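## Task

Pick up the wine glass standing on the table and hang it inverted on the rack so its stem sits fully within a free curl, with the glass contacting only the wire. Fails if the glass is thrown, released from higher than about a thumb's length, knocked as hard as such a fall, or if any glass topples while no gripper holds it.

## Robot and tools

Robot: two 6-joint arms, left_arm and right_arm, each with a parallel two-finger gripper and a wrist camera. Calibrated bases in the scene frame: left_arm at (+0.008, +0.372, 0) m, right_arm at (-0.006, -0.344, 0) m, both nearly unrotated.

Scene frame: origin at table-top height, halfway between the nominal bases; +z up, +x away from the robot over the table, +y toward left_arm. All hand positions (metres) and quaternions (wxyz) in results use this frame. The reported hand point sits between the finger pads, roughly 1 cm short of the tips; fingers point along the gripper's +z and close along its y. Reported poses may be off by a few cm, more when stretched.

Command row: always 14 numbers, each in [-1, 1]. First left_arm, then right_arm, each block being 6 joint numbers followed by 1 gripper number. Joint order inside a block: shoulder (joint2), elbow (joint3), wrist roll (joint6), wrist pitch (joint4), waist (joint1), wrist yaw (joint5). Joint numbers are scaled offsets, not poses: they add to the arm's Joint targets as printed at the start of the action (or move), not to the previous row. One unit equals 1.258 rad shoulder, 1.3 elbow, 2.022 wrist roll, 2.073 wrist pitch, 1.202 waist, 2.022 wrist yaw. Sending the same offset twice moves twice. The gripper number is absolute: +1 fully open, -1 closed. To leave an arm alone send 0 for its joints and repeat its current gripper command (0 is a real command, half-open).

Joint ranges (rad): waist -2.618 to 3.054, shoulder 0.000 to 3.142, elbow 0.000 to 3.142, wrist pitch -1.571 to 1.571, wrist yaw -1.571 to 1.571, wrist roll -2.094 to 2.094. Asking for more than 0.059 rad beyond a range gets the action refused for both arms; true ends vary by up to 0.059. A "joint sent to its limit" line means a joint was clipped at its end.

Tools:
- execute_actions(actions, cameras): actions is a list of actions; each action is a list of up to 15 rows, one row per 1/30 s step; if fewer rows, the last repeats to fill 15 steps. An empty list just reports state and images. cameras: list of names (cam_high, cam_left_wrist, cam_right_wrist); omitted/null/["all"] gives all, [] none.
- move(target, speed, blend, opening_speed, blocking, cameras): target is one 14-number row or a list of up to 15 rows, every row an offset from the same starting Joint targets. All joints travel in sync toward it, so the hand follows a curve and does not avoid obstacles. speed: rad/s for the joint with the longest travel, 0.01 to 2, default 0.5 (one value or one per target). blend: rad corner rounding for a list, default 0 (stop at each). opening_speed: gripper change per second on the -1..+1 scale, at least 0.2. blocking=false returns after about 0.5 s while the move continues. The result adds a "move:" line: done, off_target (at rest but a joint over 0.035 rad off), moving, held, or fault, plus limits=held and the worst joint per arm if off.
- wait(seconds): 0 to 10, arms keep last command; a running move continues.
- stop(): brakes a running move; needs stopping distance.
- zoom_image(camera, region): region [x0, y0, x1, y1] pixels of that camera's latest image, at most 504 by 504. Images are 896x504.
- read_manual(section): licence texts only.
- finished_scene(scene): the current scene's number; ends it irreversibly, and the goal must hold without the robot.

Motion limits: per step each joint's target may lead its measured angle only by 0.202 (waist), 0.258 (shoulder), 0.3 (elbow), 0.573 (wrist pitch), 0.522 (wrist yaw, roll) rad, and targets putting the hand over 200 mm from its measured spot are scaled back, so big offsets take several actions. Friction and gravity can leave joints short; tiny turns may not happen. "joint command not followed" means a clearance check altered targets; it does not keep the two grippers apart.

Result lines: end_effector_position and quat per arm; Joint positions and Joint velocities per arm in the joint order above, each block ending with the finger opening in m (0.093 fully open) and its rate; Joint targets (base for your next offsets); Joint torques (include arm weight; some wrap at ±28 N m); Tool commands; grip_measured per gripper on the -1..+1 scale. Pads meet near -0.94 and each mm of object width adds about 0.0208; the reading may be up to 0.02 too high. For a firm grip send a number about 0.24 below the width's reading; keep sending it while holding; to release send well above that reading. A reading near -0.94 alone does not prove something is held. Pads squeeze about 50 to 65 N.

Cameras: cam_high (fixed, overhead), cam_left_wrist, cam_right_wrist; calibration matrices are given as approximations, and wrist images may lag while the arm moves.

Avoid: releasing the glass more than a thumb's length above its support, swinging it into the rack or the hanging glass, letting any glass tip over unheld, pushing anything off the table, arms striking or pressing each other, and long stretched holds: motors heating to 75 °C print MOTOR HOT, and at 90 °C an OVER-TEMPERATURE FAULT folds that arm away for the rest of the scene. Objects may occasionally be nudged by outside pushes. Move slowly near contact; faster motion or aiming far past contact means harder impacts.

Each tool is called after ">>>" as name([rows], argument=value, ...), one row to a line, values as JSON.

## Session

>>> execute_actions(actions=[])

>>> zoom_image(camera="cam_high", region=[370, 220, 590, 440])

Scene clock: 0.00 s.
left_arm: end_effector_position=(+0.4116, +0.3657, +0.1154) grip_measured=+1.000 end_effector_quat_wxyz=(+0.616, -0.002, +0.788, +0.012) | right_arm: end_effector_position=(+0.3798, -0.3517, +0.1213) grip_measured=+1.000 end_effector_quat_wxyz=(+0.635, +0.012, +0.772, -0.012)
Joint names: [shoulder, elbow, wrist roll, wrist pitch, waist, wrist yaw]
Joint positions: left_arm=[1.57 0.392 0.002 0.934 -0.038 -0.059 0.093] | right_arm=[1.521 0.303 0.002 1.025 -0.023 0.026 0.093]
Joint velocities: within noise
Joint torques (N m): no reading
Heat: left arm: 32 °C; right arm: 32 °C.
Joint targets: left_arm=[1.562 0.400 0.002 0.940 -0.038 -0.059] | right_arm=[1.516 0.310 0.002 1.028 -0.023 0.026]
Tool commands: left_gripper/opening=+1.0 right_gripper/opening=+1.0
camera_calibration:
cam_left_wrist: T_world_to_cam=[[0.00468474, -0.999735, -0.0225243, 0.367558], [-0.619573, 0.0147785, -0.7848, 0.380347], [0.784925, 0.017632, -0.61934, -0.177478], [0, 0, 0, 1]] pos_world=[0.373238, 0.364969, 0.196856]
cam_right_wrist: T_world_to_cam=[[-0.0511206, -0.998147, -0.0329985, -0.325919], [-0.573131, 0.0563802, -0.817522, 0.376861], [0.817868, -0.0228798, -0.574951, -0.171161], [0, 0, 0, 1]] pos_world=[0.339316, -0.350479, 0.198929]

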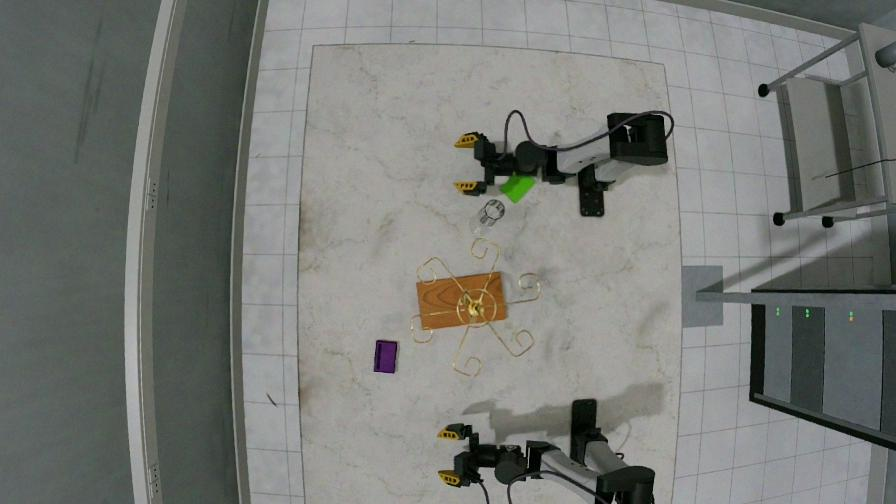

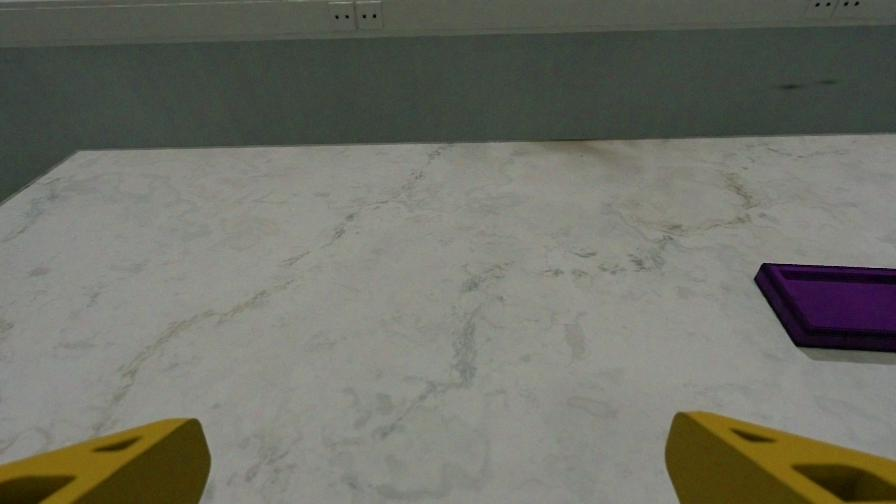

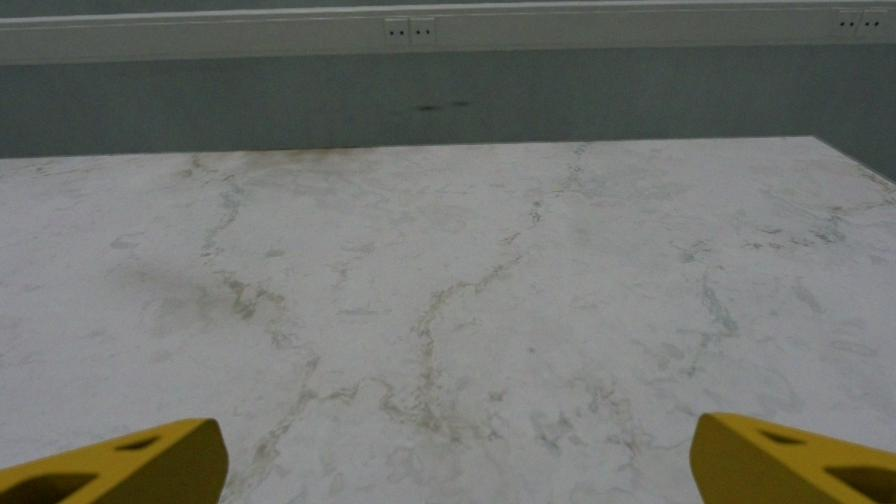

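Scaled by 2.291 from the camera's 896x504 image, which has a finer 1280x720 frame.

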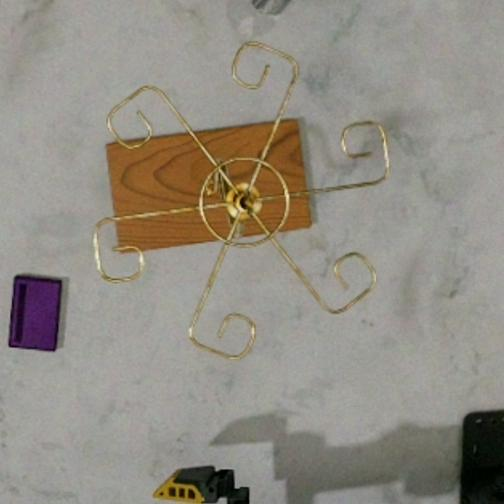

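>>> zoom_image(camera="cam_high", region=[450, 150, 560, 260])

Scaled by 4.582 from the camera's 896x504 image, which has a finer 1280x720 frame.

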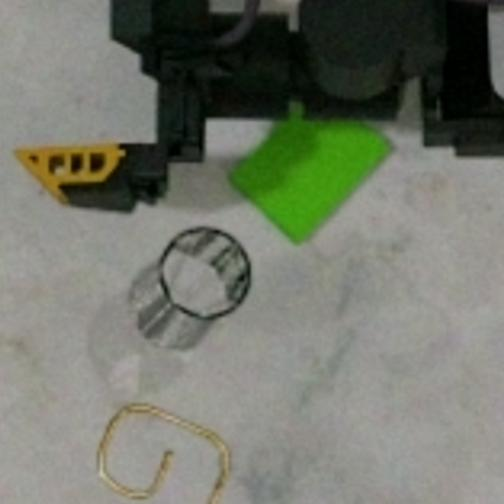

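>>> move([
  [-0.924,0.231,0,-0.598,0,0,1,0,0,0,0,0,0,1],
  [-0.924,0.231,0,-0.598,-0.99,0,1,0,0,0,0,0,0,1],
], speed=1, blend=0.2, cameras=[])

>>> move(target=[0.888,0.452,0,0.255,-0.251,-0.5,1,0,0,0,0,0,0,1], speed=0.8)

Scene clock: 72.37 s.
Heat: left arm: 37 °C; right arm: 35 °C.
move: done

Scene clock: 74.63 s.
left_arm: end_effector_position=(+0.1721, -0.0363, +0.3640) grip_measured=+1.000 end_effector_quat_wxyz=(+0.683, +0.183, +0.692, -0.147) | right_arm: end_effector_position=(+0.3798, -0.3517, +0.1213) grip_measured=+1.000 end_effector_quat_wxyz=(+0.635, +0.012, +0.772, -0.012)
Joint positions: left_arm=[1.517 1.256 0.002 0.211 -1.527 -1.057 0.093] | right_arm=[1.521 0.303 0.002 1.025 -0.023 0.026 0.093]
Joint torques (N m): left_arm=[-7.9 8.28 -0.09 1.79 -0.54 -0.18] | right_arm=[-5.2 5.11 -0.11 1.81 -0.05 -0.14]
Joint targets: left_arm=[1.517 1.288 0.002 0.229 -1.530 -1.070] | right_arm=[1.516 0.310 0.002 1.028 -0.023 0.026]
move: done
camera_calibration:
cam_left_wrist: T_world_to_cam=[[-0.46303, -0.884655, -0.0546738, 0.0687407], [-0.361505, 0.244813, -0.899656, 0.438774], [0.80927, -0.396803, -0.433163, 0.0845813], [0, 0, 0, 1]]
cam_right_wrist: T_world_to_cam=[[-0.0511206, -0.998147, -0.0329985, -0.325919], [-0.573131, 0.0563802, -0.817522, 0.376861], [0.817868, -0.0228798, -0.574951, -0.171161], [0, 0, 0, 1]]

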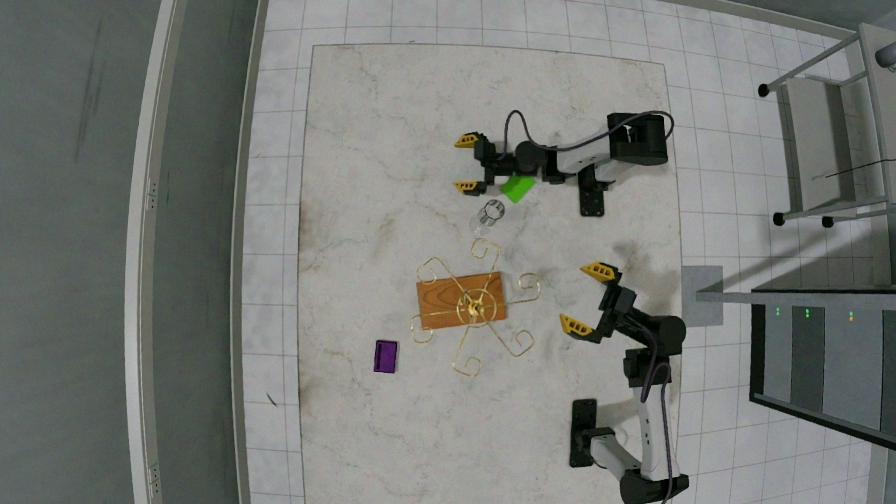

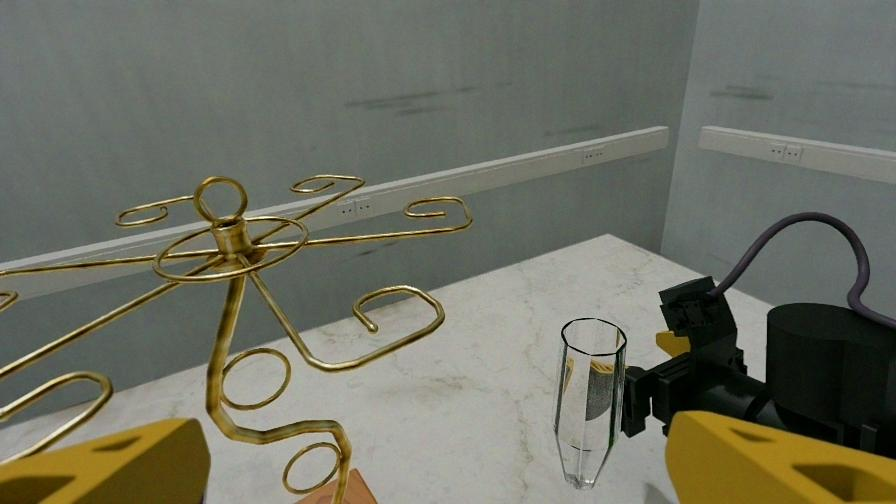

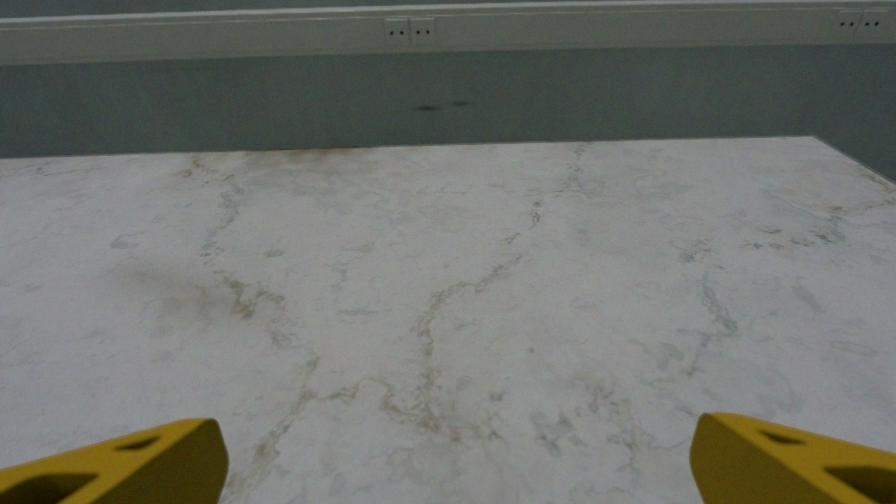

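>>> zoom_image(camera="cam_left_wrist", region=[380, 180, 640, 500])

>>> zoom_image(camera="cam_high", region=[460, 190, 530, 260])

>>> zoom_image(camera="cam_high", region=[460, 230, 550, 320])

Scaled by 1.575 from the camera's 896x504 image, which has a finer 1280x720 frame.

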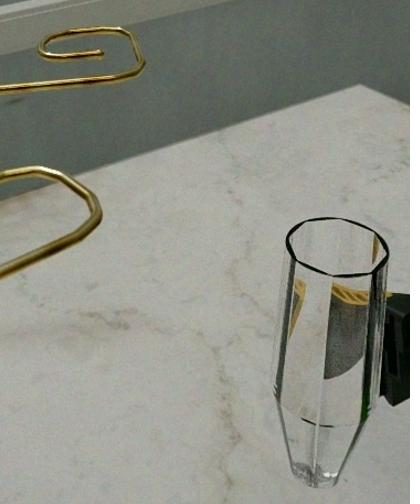

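Scaled by 7.200 from the camera's 896x504 image, which has a finer 1280x720 frame.

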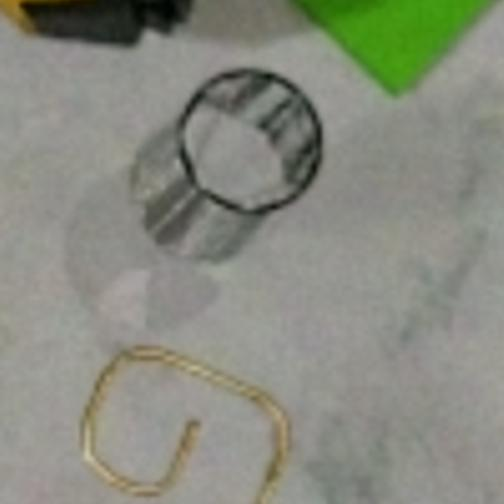

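Scaled by 5.600 from the camera's 896x504 image, which has a finer 1280x720 frame.

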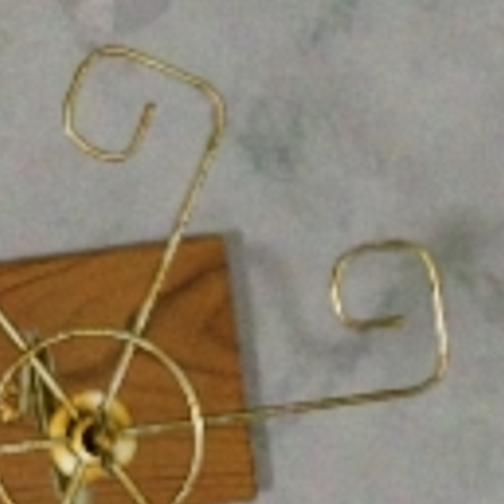

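>>> move([
  [0,0,0,0,0,0,1,-0.0525,0.7231,0,-0.4959,0,0,1],
  [0,0,0,0,0,0,1,0.0781,0.9077,-0.7156,-0.99,-0.0975,-0.7898,1],
], speed=0.9, blend=0.15, cameras=[])

>>> move(target=[0,0,0,0,0,0,1,0,0,0,-0.1375,0,0,1], speed=0.6)

>>> zoom_image(camera="cam_high", region=[440, 130, 560, 250])

Scene clock: 147.43 s.
move: done

Scene clock: 148.70 s.
left_arm: end_effector_position=(+0.1721, -0.0361, +0.3642) grip_measured=+1.000 end_effector_quat_wxyz=(+0.683, +0.182, +0.692, -0.147) | right_arm: end_effector_position=(+0.3025, -0.2114, +0.3262) grip_measured=+1.000 end_effector_quat_wxyz=(+0.526, -0.471, +0.532, +0.467)
Joint positions: left_arm=[1.517 1.256 0.002 0.212 -1.527 -1.058 0.093] | right_arm=[1.606 1.46 -1.438 -1.294 -0.134 -1.562 0.093]
Joint torques (N m): left_arm=[-7.91 8.18 -0.1 1.81 -0.65 -0.15] | right_arm=[-5.6 8.03 -0.2 0.22 -0.75 -0.93]
Joint targets: left_arm=[1.517 1.288 0.002 0.228 -1.530 -1.070] | right_arm=[1.614 1.490 -1.445 -1.310 -0.141 -1.571]
move: done
camera_calibration:
cam_left_wrist: T_world_to_cam=[[-0.462013, -0.885245, -0.0537131, 0.0683892], [-0.361689, 0.243373, -0.899973, 0.439029], [0.809769, -0.396371, -0.432625, 0.0843897], [0, 0, 0, 1]]
cam_right_wrist: T_world_to_cam=[[0.990664, -0.130071, -0.0408148, -0.312162], [-0.0908861, -0.407022, -0.908885, 0.278111], [0.101607, 0.90411, -0.415044, 0.373576], [0, 0, 0, 1]]

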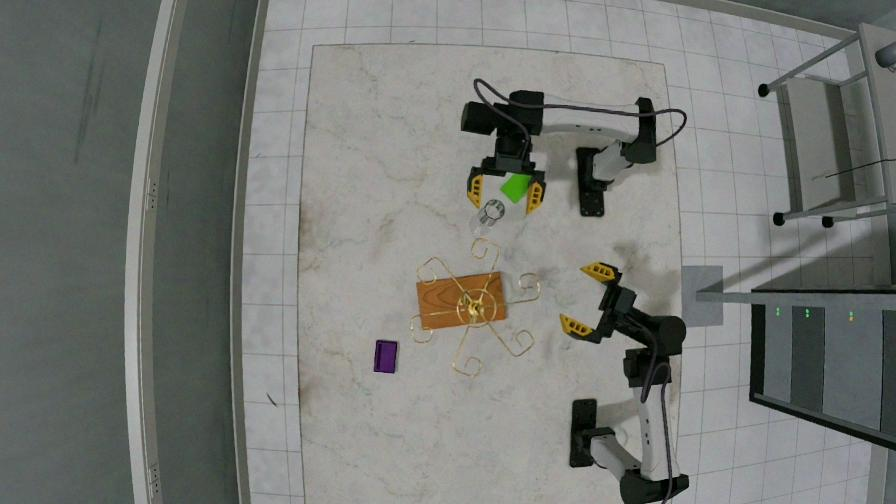

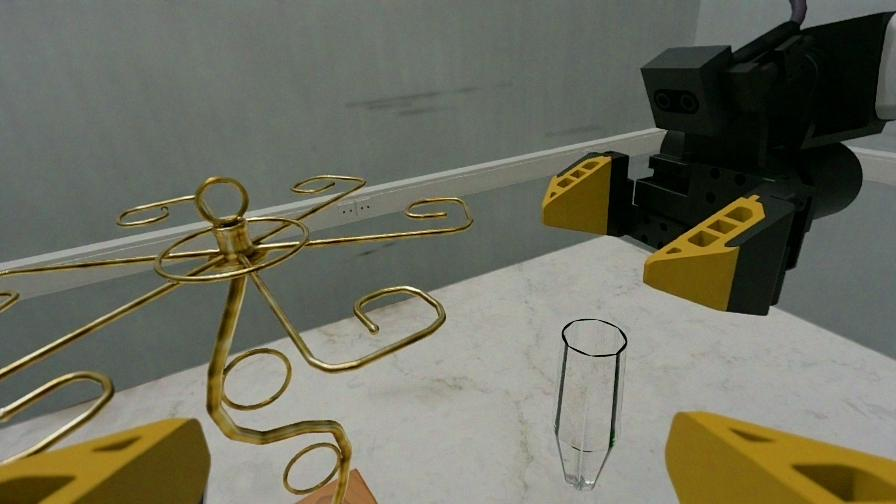

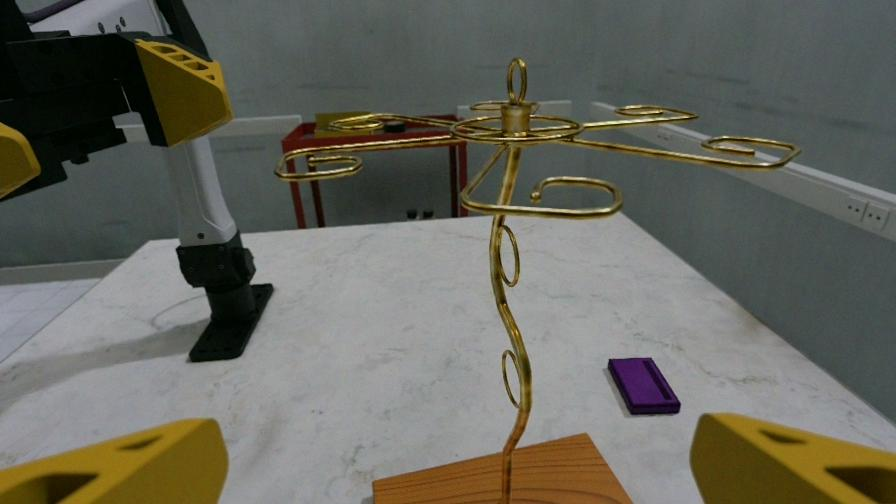

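Scaled by 4.200 from the camera's 896x504 image, which has a finer 1280x720 frame.

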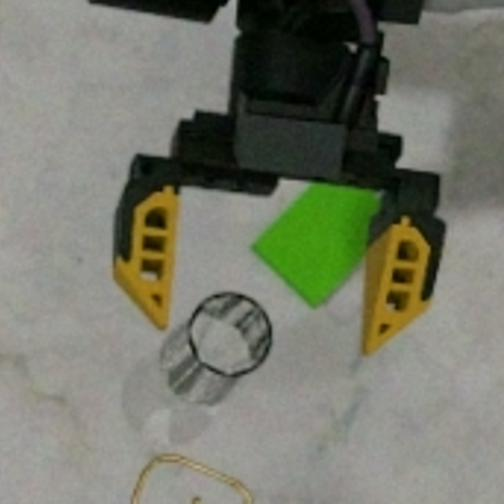

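>>> move(target=[0,0,0,0,0,0,1,0.016,-0.2308,0,0.1505,-0.0158,0,1], speed=0.4)

>>> zoom_image(camera="cam_high", region=[440, 130, 560, 250])

>>> zoom_image(camera="cam_left_wrist", region=[480, 180, 780, 480])

Scene clock: 186.07 s.
left_arm: end_effector_position=(+0.1721, -0.0361, +0.3643) grip_measured=+1.000 end_effector_quat_wxyz=(+0.683, +0.182, +0.692, -0.147) | right_arm: end_effector_position=(+0.3072, -0.2174, +0.2549) grip_measured=+1.000 end_effector_quat_wxyz=(+0.530, -0.464, +0.537, +0.465)
Joint positions: left_arm=[1.517 1.256 0.002 0.212 -1.527 -1.058 0.093] | right_arm=[1.63 1.199 -1.438 -1.015 -0.152 -1.565 0.093]
Joint torques (N m): left_arm=[-7.8 8.2 -0.06 1.83 -0.7 -0.16] | right_arm=[-6.2 4.44 -0.15 0.57 -0.75 -0.87]
Joint targets: left_arm=[1.517 1.288 0.002 0.229 -1.530 -1.070] | right_arm=[1.634 1.190 -1.445 -0.998 -0.159 -1.571]
move: done
camera_calibration:
cam_left_wrist: T_world_to_cam=[[-0.462012, -0.885266, -0.0533833, 0.0682688], [-0.361674, 0.24303, -0.900071, 0.439104], [0.809776, -0.396536, -0.43246, 0.0843472], [0, 0, 0, 1]]
cam_right_wrist: T_world_to_cam=[[0.987945, -0.147634, -0.0465663, -0.322059], [-0.102944, -0.401893, -0.909882, 0.216369], [0.115615, 0.903707, -0.412246, 0.343807], [0, 0, 0, 1]]

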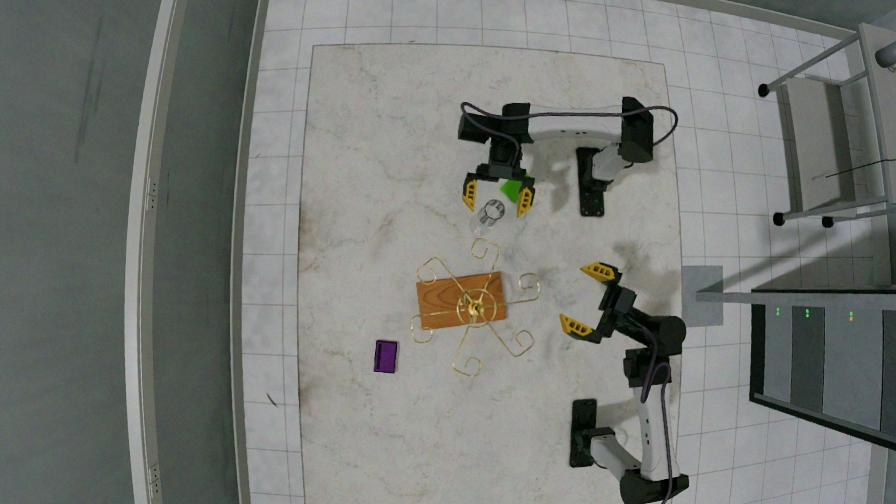

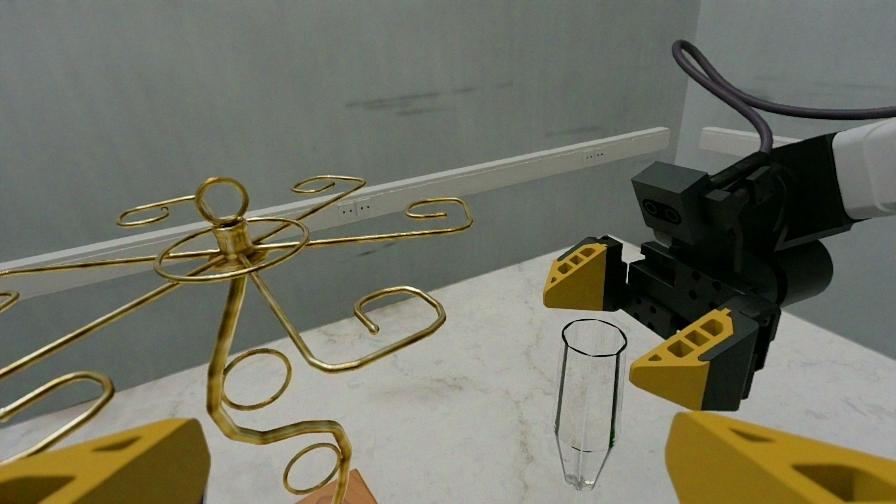

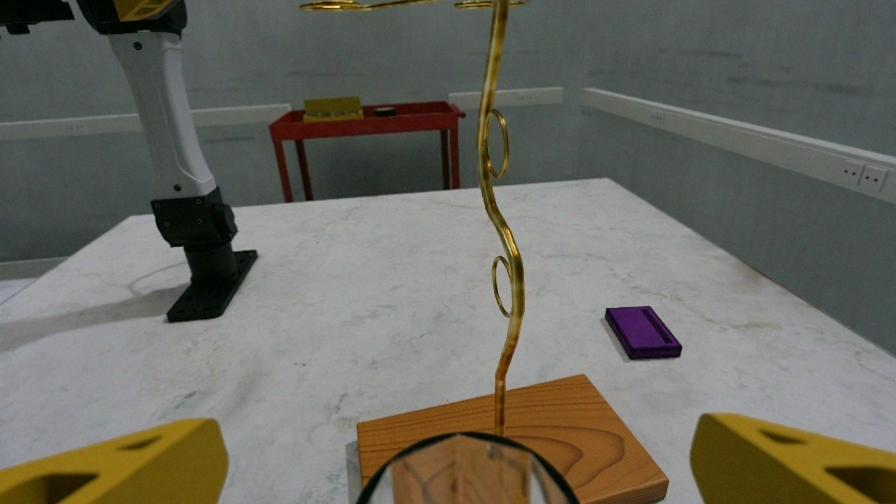

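Scaled by 4.200 from the camera's 896x504 image, which has a finer 1280x720 frame.

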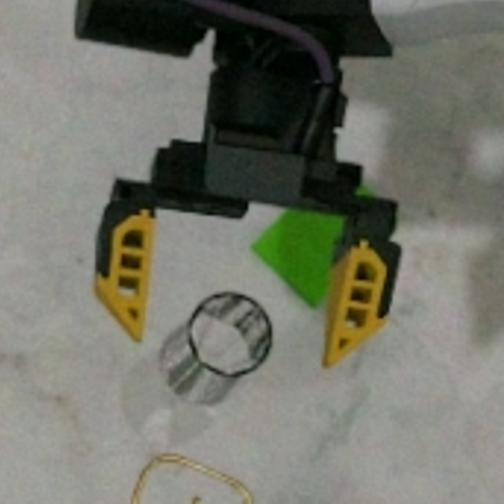

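Scaled by 1.680 from the camera's 896x504 image, which has a finer 1280x720 frame.

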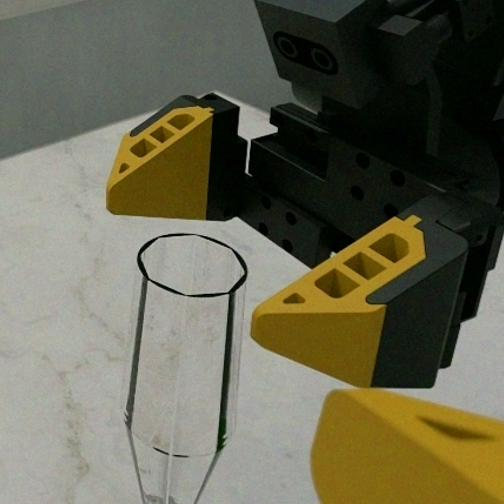

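>>> move(target=[0,0,0,0,0,0,1,0.1017,-0.1762,0,0.18,0,0,1], speed=0.3)

>>> zoom_image(camera="cam_high", region=[440, 130, 560, 250])

>>> zoom_image(camera="cam_left_wrist", region=[480, 200, 780, 500])

Scene clock: 198.40 s.
left_arm: end_effector_position=(+0.1721, -0.0361, +0.3643) grip_measured=+1.000 end_effector_quat_wxyz=(+0.683, +0.182, +0.692, -0.147) | right_arm: end_effector_position=(+0.3095, -0.2177, +0.1677) grip_measured=+1.000 end_effector_quat_wxyz=(+0.534, -0.468, +0.532, +0.461)
Joint positions: left_arm=[1.517 1.256 0.002 0.213 -1.527 -1.058 0.093] | right_arm=[1.757 0.97 -1.438 -0.642 -0.152 -1.565 0.093]
Joint torques (N m): left_arm=[-7.92 8.28 -0.08 1.8 -0.5 -0.12] | right_arm=[-6.5 3.95 -0.14 0.56 -0.79 -0.85]
Joint targets: left_arm=[1.517 1.288 0.002 0.229 -1.530 -1.070] | right_arm=[1.762 0.961 -1.445 -0.625 -0.159 -1.571]
move: done
camera_calibration:
cam_left_wrist: T_world_to_cam=[[-0.462011, -0.885286, -0.0530535, 0.0681485], [-0.361659, 0.242687, -0.90017, 0.43918], [0.809783, -0.396701, -0.432296, 0.0843046], [0, 0, 0, 1]]
cam_right_wrist: T_world_to_cam=[[0.988601, -0.147659, -0.0294179, -0.331473], [-0.0873959, -0.40369, -0.910712, 0.132105], [0.122599, 0.902902, -0.411993, 0.305515], [0, 0, 0, 1]]

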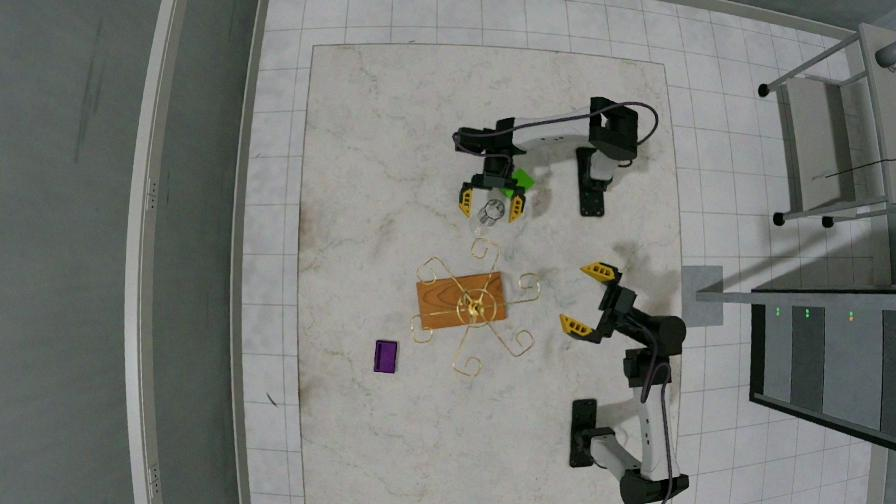

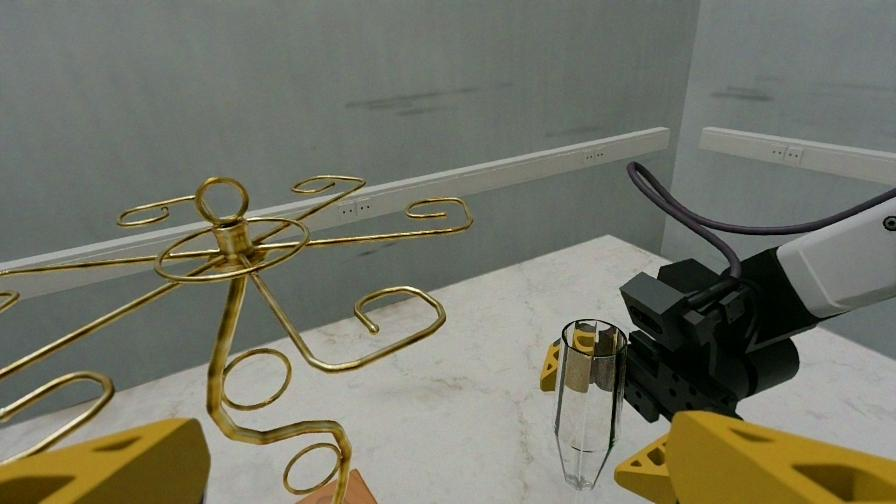

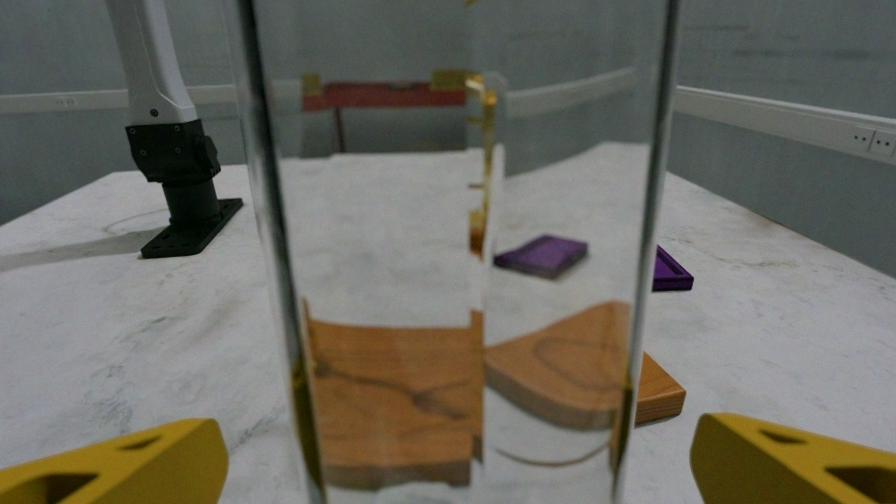

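Scaled by 4.200 from the camera's 896x504 image, which has a finer 1280x720 frame.

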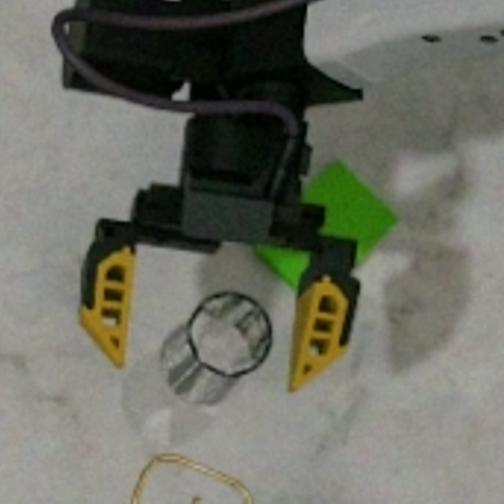

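Scaled by 1.680 from the camera's 896x504 image, which has a finer 1280x720 frame.

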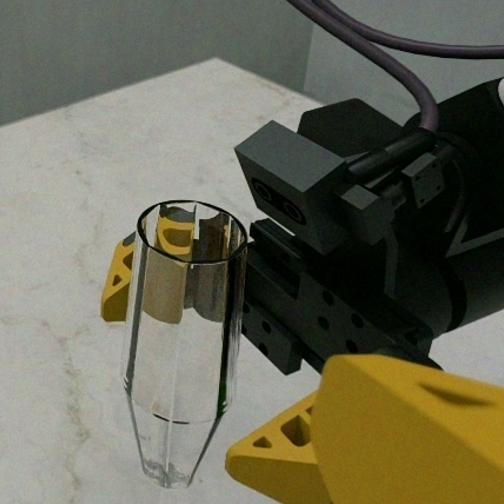

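>>> move(target=[0,0,0,0,0,0,1,-0.0572,0.0646,0,-0.0555,0,0,1], speed=0.2, cameras=["cam_left_wrist"])

>>> zoom_image(camera="cam_left_wrist", region=[480, 200, 780, 500])

Scene clock: 218.33 s.
left_arm: end_effector_position=(+0.1721, -0.0361, +0.3643) grip_measured=+1.000 end_effector_quat_wxyz=(+0.683, +0.182, +0.692, -0.147) | right_arm: end_effector_position=(+0.3102, -0.2178, +0.1916) grip_measured=+1.000 end_effector_quat_wxyz=(+0.538, -0.472, +0.529, +0.456)
Joint positions: left_arm=[1.517 1.256 0.002 0.213 -1.527 -1.058 0.093] | right_arm=[1.71 1.021 -1.438 -0.724 -0.152 -1.565 0.093]
Joint torques (N m): left_arm=[-8.1 8.27 -0.07 1.79 -0.55 -0.13] | right_arm=[-8.64 7.04 -0.22 0.23 -0.72 -0.87]
Joint targets: left_arm=[1.517 1.288 0.002 0.229 -1.530 -1.070] | right_arm=[1.690 1.044 -1.445 -0.740 -0.159 -1.572]
move: done
camera_calibration:
cam_left_wrist: T_world_to_cam=[[-0.462011, -0.885286, -0.0530535, 0.0681485], [-0.361659, 0.242687, -0.90017, 0.43918], [0.809783, -0.396701, -0.432296, 0.0843046], [0, 0, 0, 1]]
Images, in order: cam_left_wrist.

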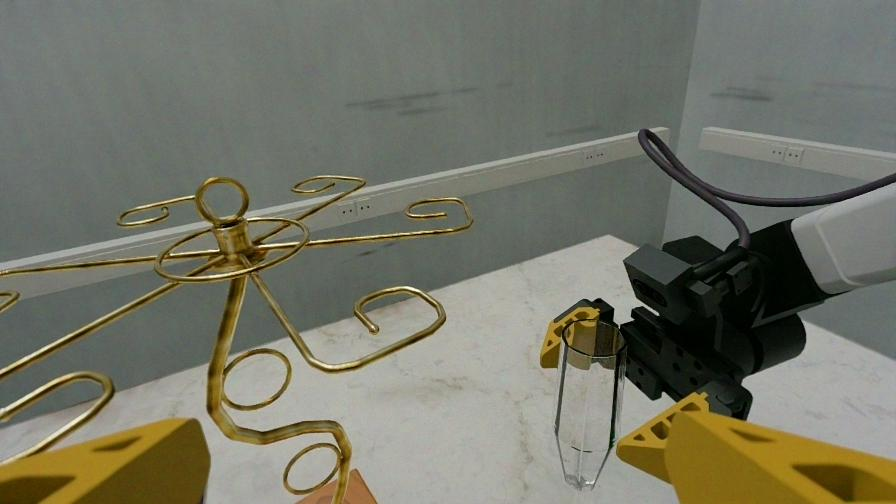

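Scaled by 1.680 from the camera's 896x504 image, which has a finer 1280x720 frame.

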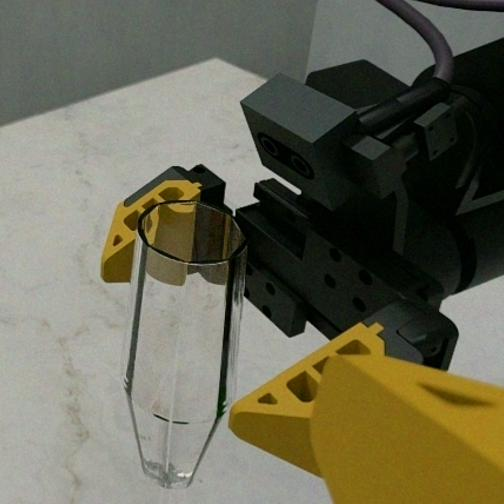

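>>> move(target=[0,0,0,0,0,0,1,0,0,0,0,0,0,-0.1], opening_speed=0.35)

>>> zoom_image(camera="cam_high", region=[440, 130, 560, 250])

>>> zoom_image(camera="cam_left_wrist", region=[480, 200, 780, 500])

Scene clock: 229.97 s.
left_arm: end_effector_position=(+0.1722, -0.0361, +0.3643) grip_measured=+1.000 end_effector_quat_wxyz=(+0.683, +0.181, +0.692, -0.147) | right_arm: end_effector_position=(+0.3100, -0.2178, +0.1916) grip_measured=-0.028 end_effector_quat_wxyz=(+0.537, -0.472, +0.529, +0.457)
Joint positions: left_arm=[1.517 1.256 0.002 0.213 -1.527 -1.059 0.093] | right_arm=[1.71 1.021 -1.438 -0.726 -0.152 -1.565 0.044]
Joint torques (N m): left_arm=[-8.02 8.31 -0.05 1.81 -0.62 -0.11] | right_arm=[-8.7 7.02 -0.18 0.23 -0.73 -0.85]
Joint targets: left_arm=[1.517 1.288 0.002 0.228 -1.530 -1.070] | right_arm=[1.690 1.044 -1.445 -0.740 -0.159 -1.571]
move: done
camera_calibration:
cam_left_wrist: T_world_to_cam=[[-0.461672, -0.885462, -0.0530627, 0.0681514], [-0.361735, 0.24255, -0.900176, 0.439189], [0.809942, -0.396392, -0.432281, 0.0842834], [0, 0, 0, 1]]
cam_right_wrist: T_world_to_cam=[[0.988917, -0.147637, -0.0156935, -0.334028], [-0.0749326, -0.405062, -0.911213, 0.149784], [0.128172, 0.902291, -0.411636, 0.313416], [0, 0, 0, 1]]

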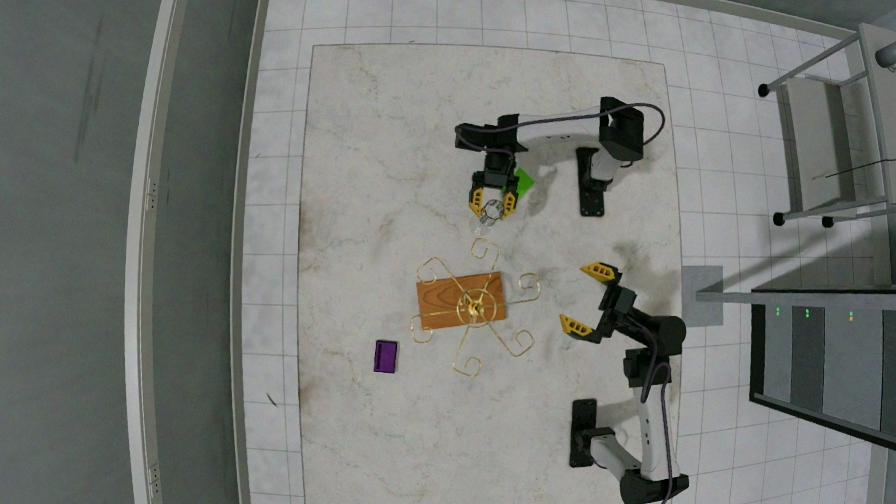

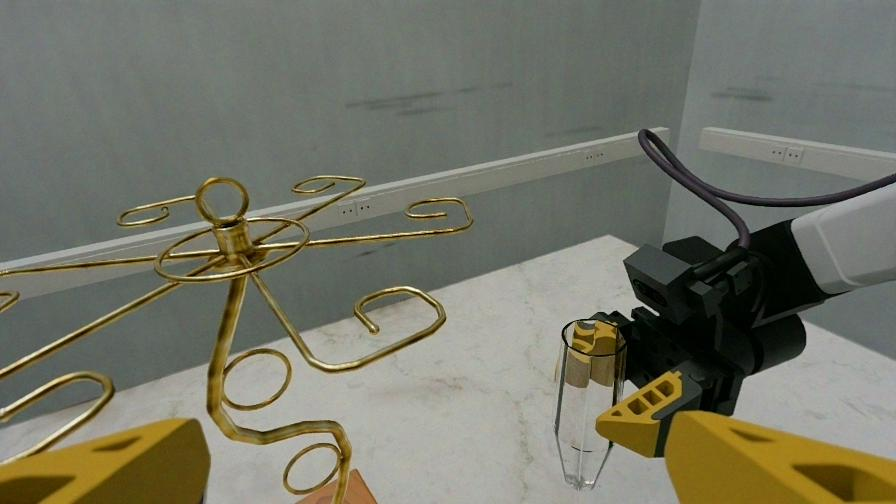

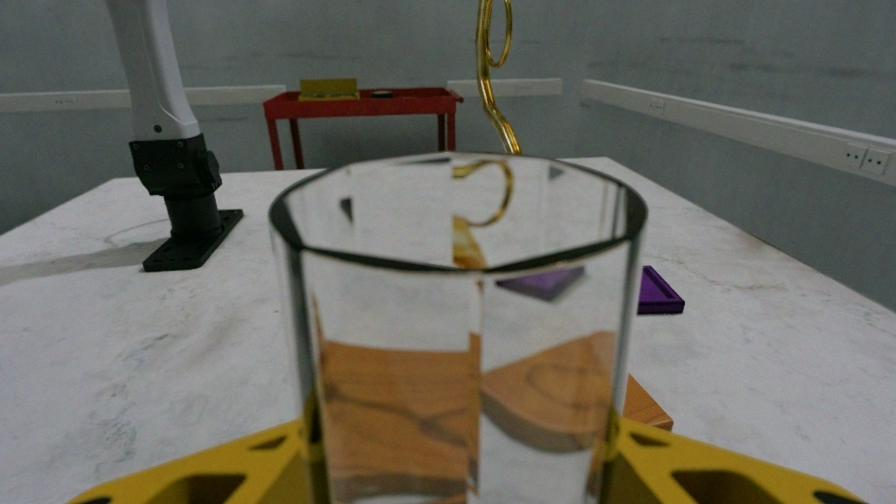

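Scaled by 4.200 from the camera's 896x504 image, which has a finer 1280x720 frame.

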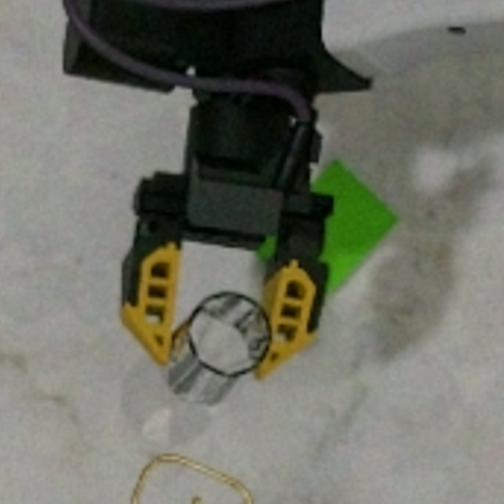

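Scaled by 1.680 from the camera's 896x504 image, which has a finer 1280x720 frame.

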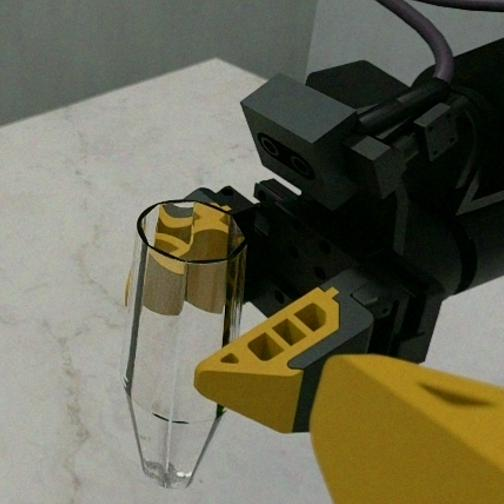

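>>> move([
  [0,0,0,0,0,0,1,0,0,0,0,0,0,-0.18],
  [0,0,0,0,0,0,1,-0.0708,0.1908,0,-0.1688,0,0,-0.18],
], opening_speed=0.35, speed=0.3, cameras=["cam_left_wrist"])

>>> move(target=[0,0,0,0,0,0,1,0,0,0.99,0,0,0,-0.18], speed=0.8, cameras=[])

>>> move(target=[0,0,0,0,0,0,1,0,0,0.56,0,0,0,-0.18], speed=0.8)

>>> zoom_image(camera="cam_left_wrist", region=[480, 100, 780, 400])

>>> zoom_image(camera="cam_high", region=[440, 130, 560, 250])

Scene clock: 264.23 s.
Heat: left arm: 42 °C; right arm: 38 °C.
move: done
camera_calibration:
cam_left_wrist: T_world_to_cam=[[-0.461672, -0.885482, -0.0527328, 0.068031], [-0.36172, 0.242207, -0.900274, 0.439265], [0.809949, -0.396557, -0.432117, 0.0842409], [0, 0, 0, 1]]
Images, in order: cam_left_wrist.

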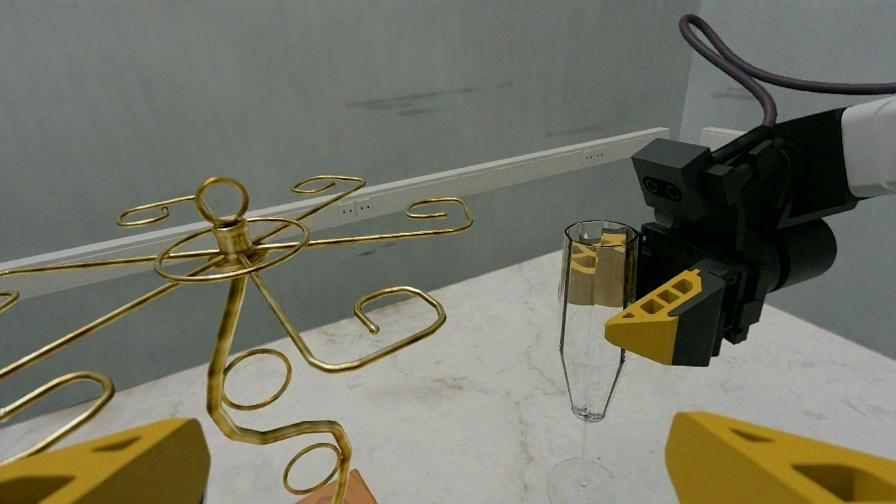

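Scene clock: 267.60 s.
move: done

Scene clock: 269.93 s.
left_arm: end_effector_position=(+0.1722, -0.0361, +0.3644) grip_measured=+1.000 end_effector_quat_wxyz=(+0.683, +0.181, +0.692, -0.147) | right_arm: end_effector_position=(+0.3093, -0.2177, +0.2699) grip_measured=-0.042 end_effector_quat_wxyz=(-0.454, +0.533, +0.474, +0.534)
Joint positions: left_arm=[1.517 1.256 0.002 0.213 -1.527 -1.059 0.093] | right_arm=[1.625 1.262 1.68 -1.076 -0.152 -1.554 0.043]
Joint torques (N m): left_arm=[-7.83 8.34 -0.11 1.81 -0.79 -0.14] | right_arm=[-8.92 7.91 0 0.23 -0.79 -1.01]
Joint targets: left_arm=[1.517 1.288 0.002 0.229 -1.530 -1.070] | right_arm=[1.601 1.293 1.689 -1.090 -0.159 -1.572]
move: done
camera_calibration:
cam_left_wrist: T_world_to_cam=[[-0.461672, -0.885482, -0.0527328, 0.068031], [-0.36172, 0.242207, -0.900274, 0.439265], [0.809949, -0.396557, -0.432117, 0.0842409], [0, 0, 0, 1]]
cam_right_wrist: T_world_to_cam=[[-0.99153, 0.128772, 0.0169071, 0.331787], [-0.0349675, -0.390056, 0.920127, -0.282206], [0.125081, 0.911743, 0.391255, 0.132009], [0, 0, 0, 1]]

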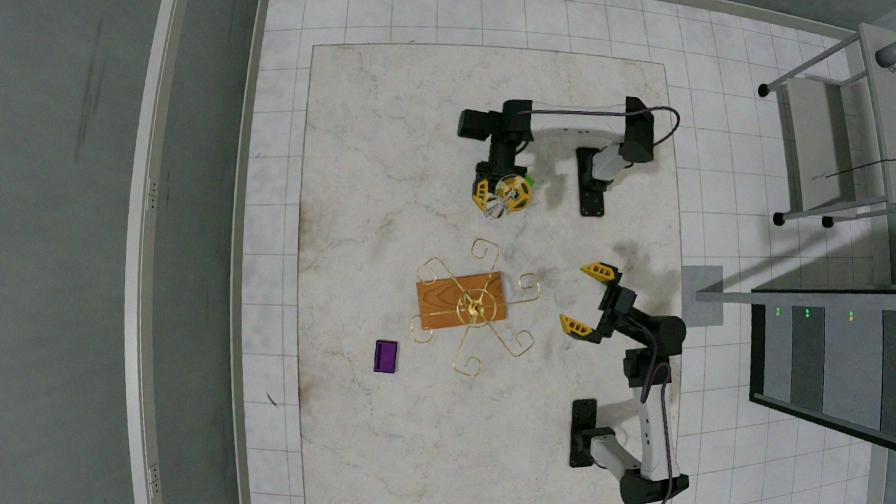

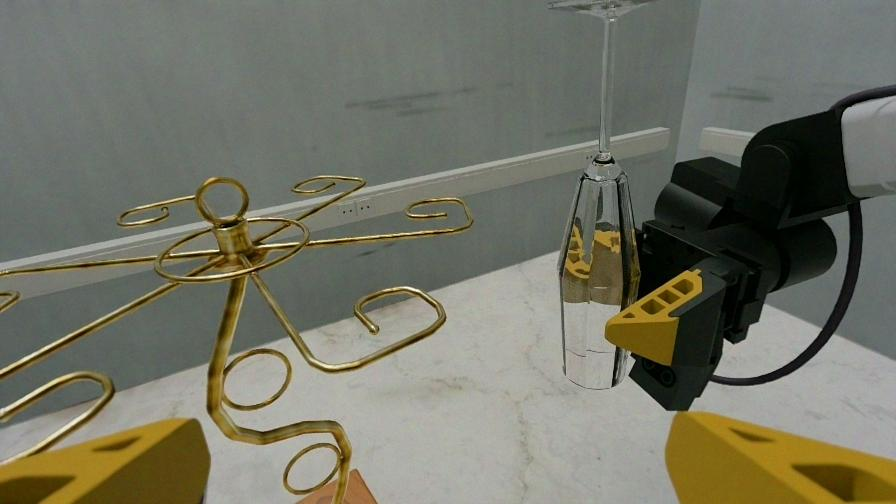

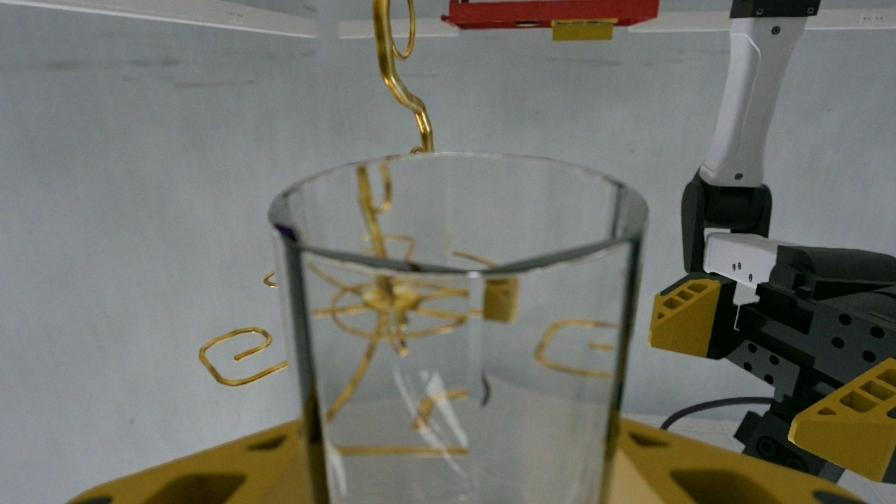

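Scaled by 1.680 from the camera's 896x504 image, which has a finer 1280x720 frame.

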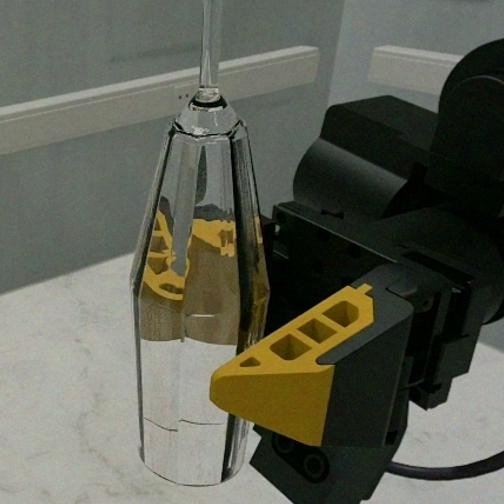

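Scaled by 4.200 from the camera's 896x504 image, which has a finer 1280x720 frame.

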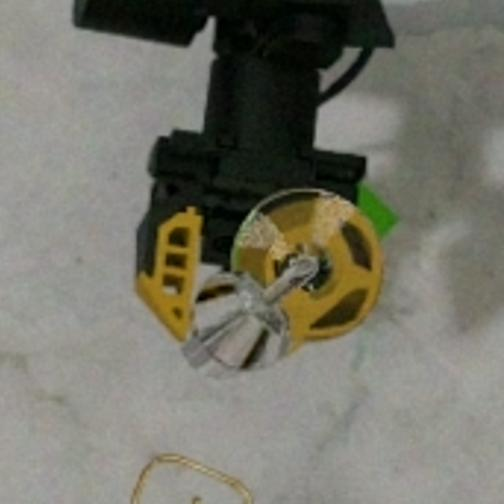

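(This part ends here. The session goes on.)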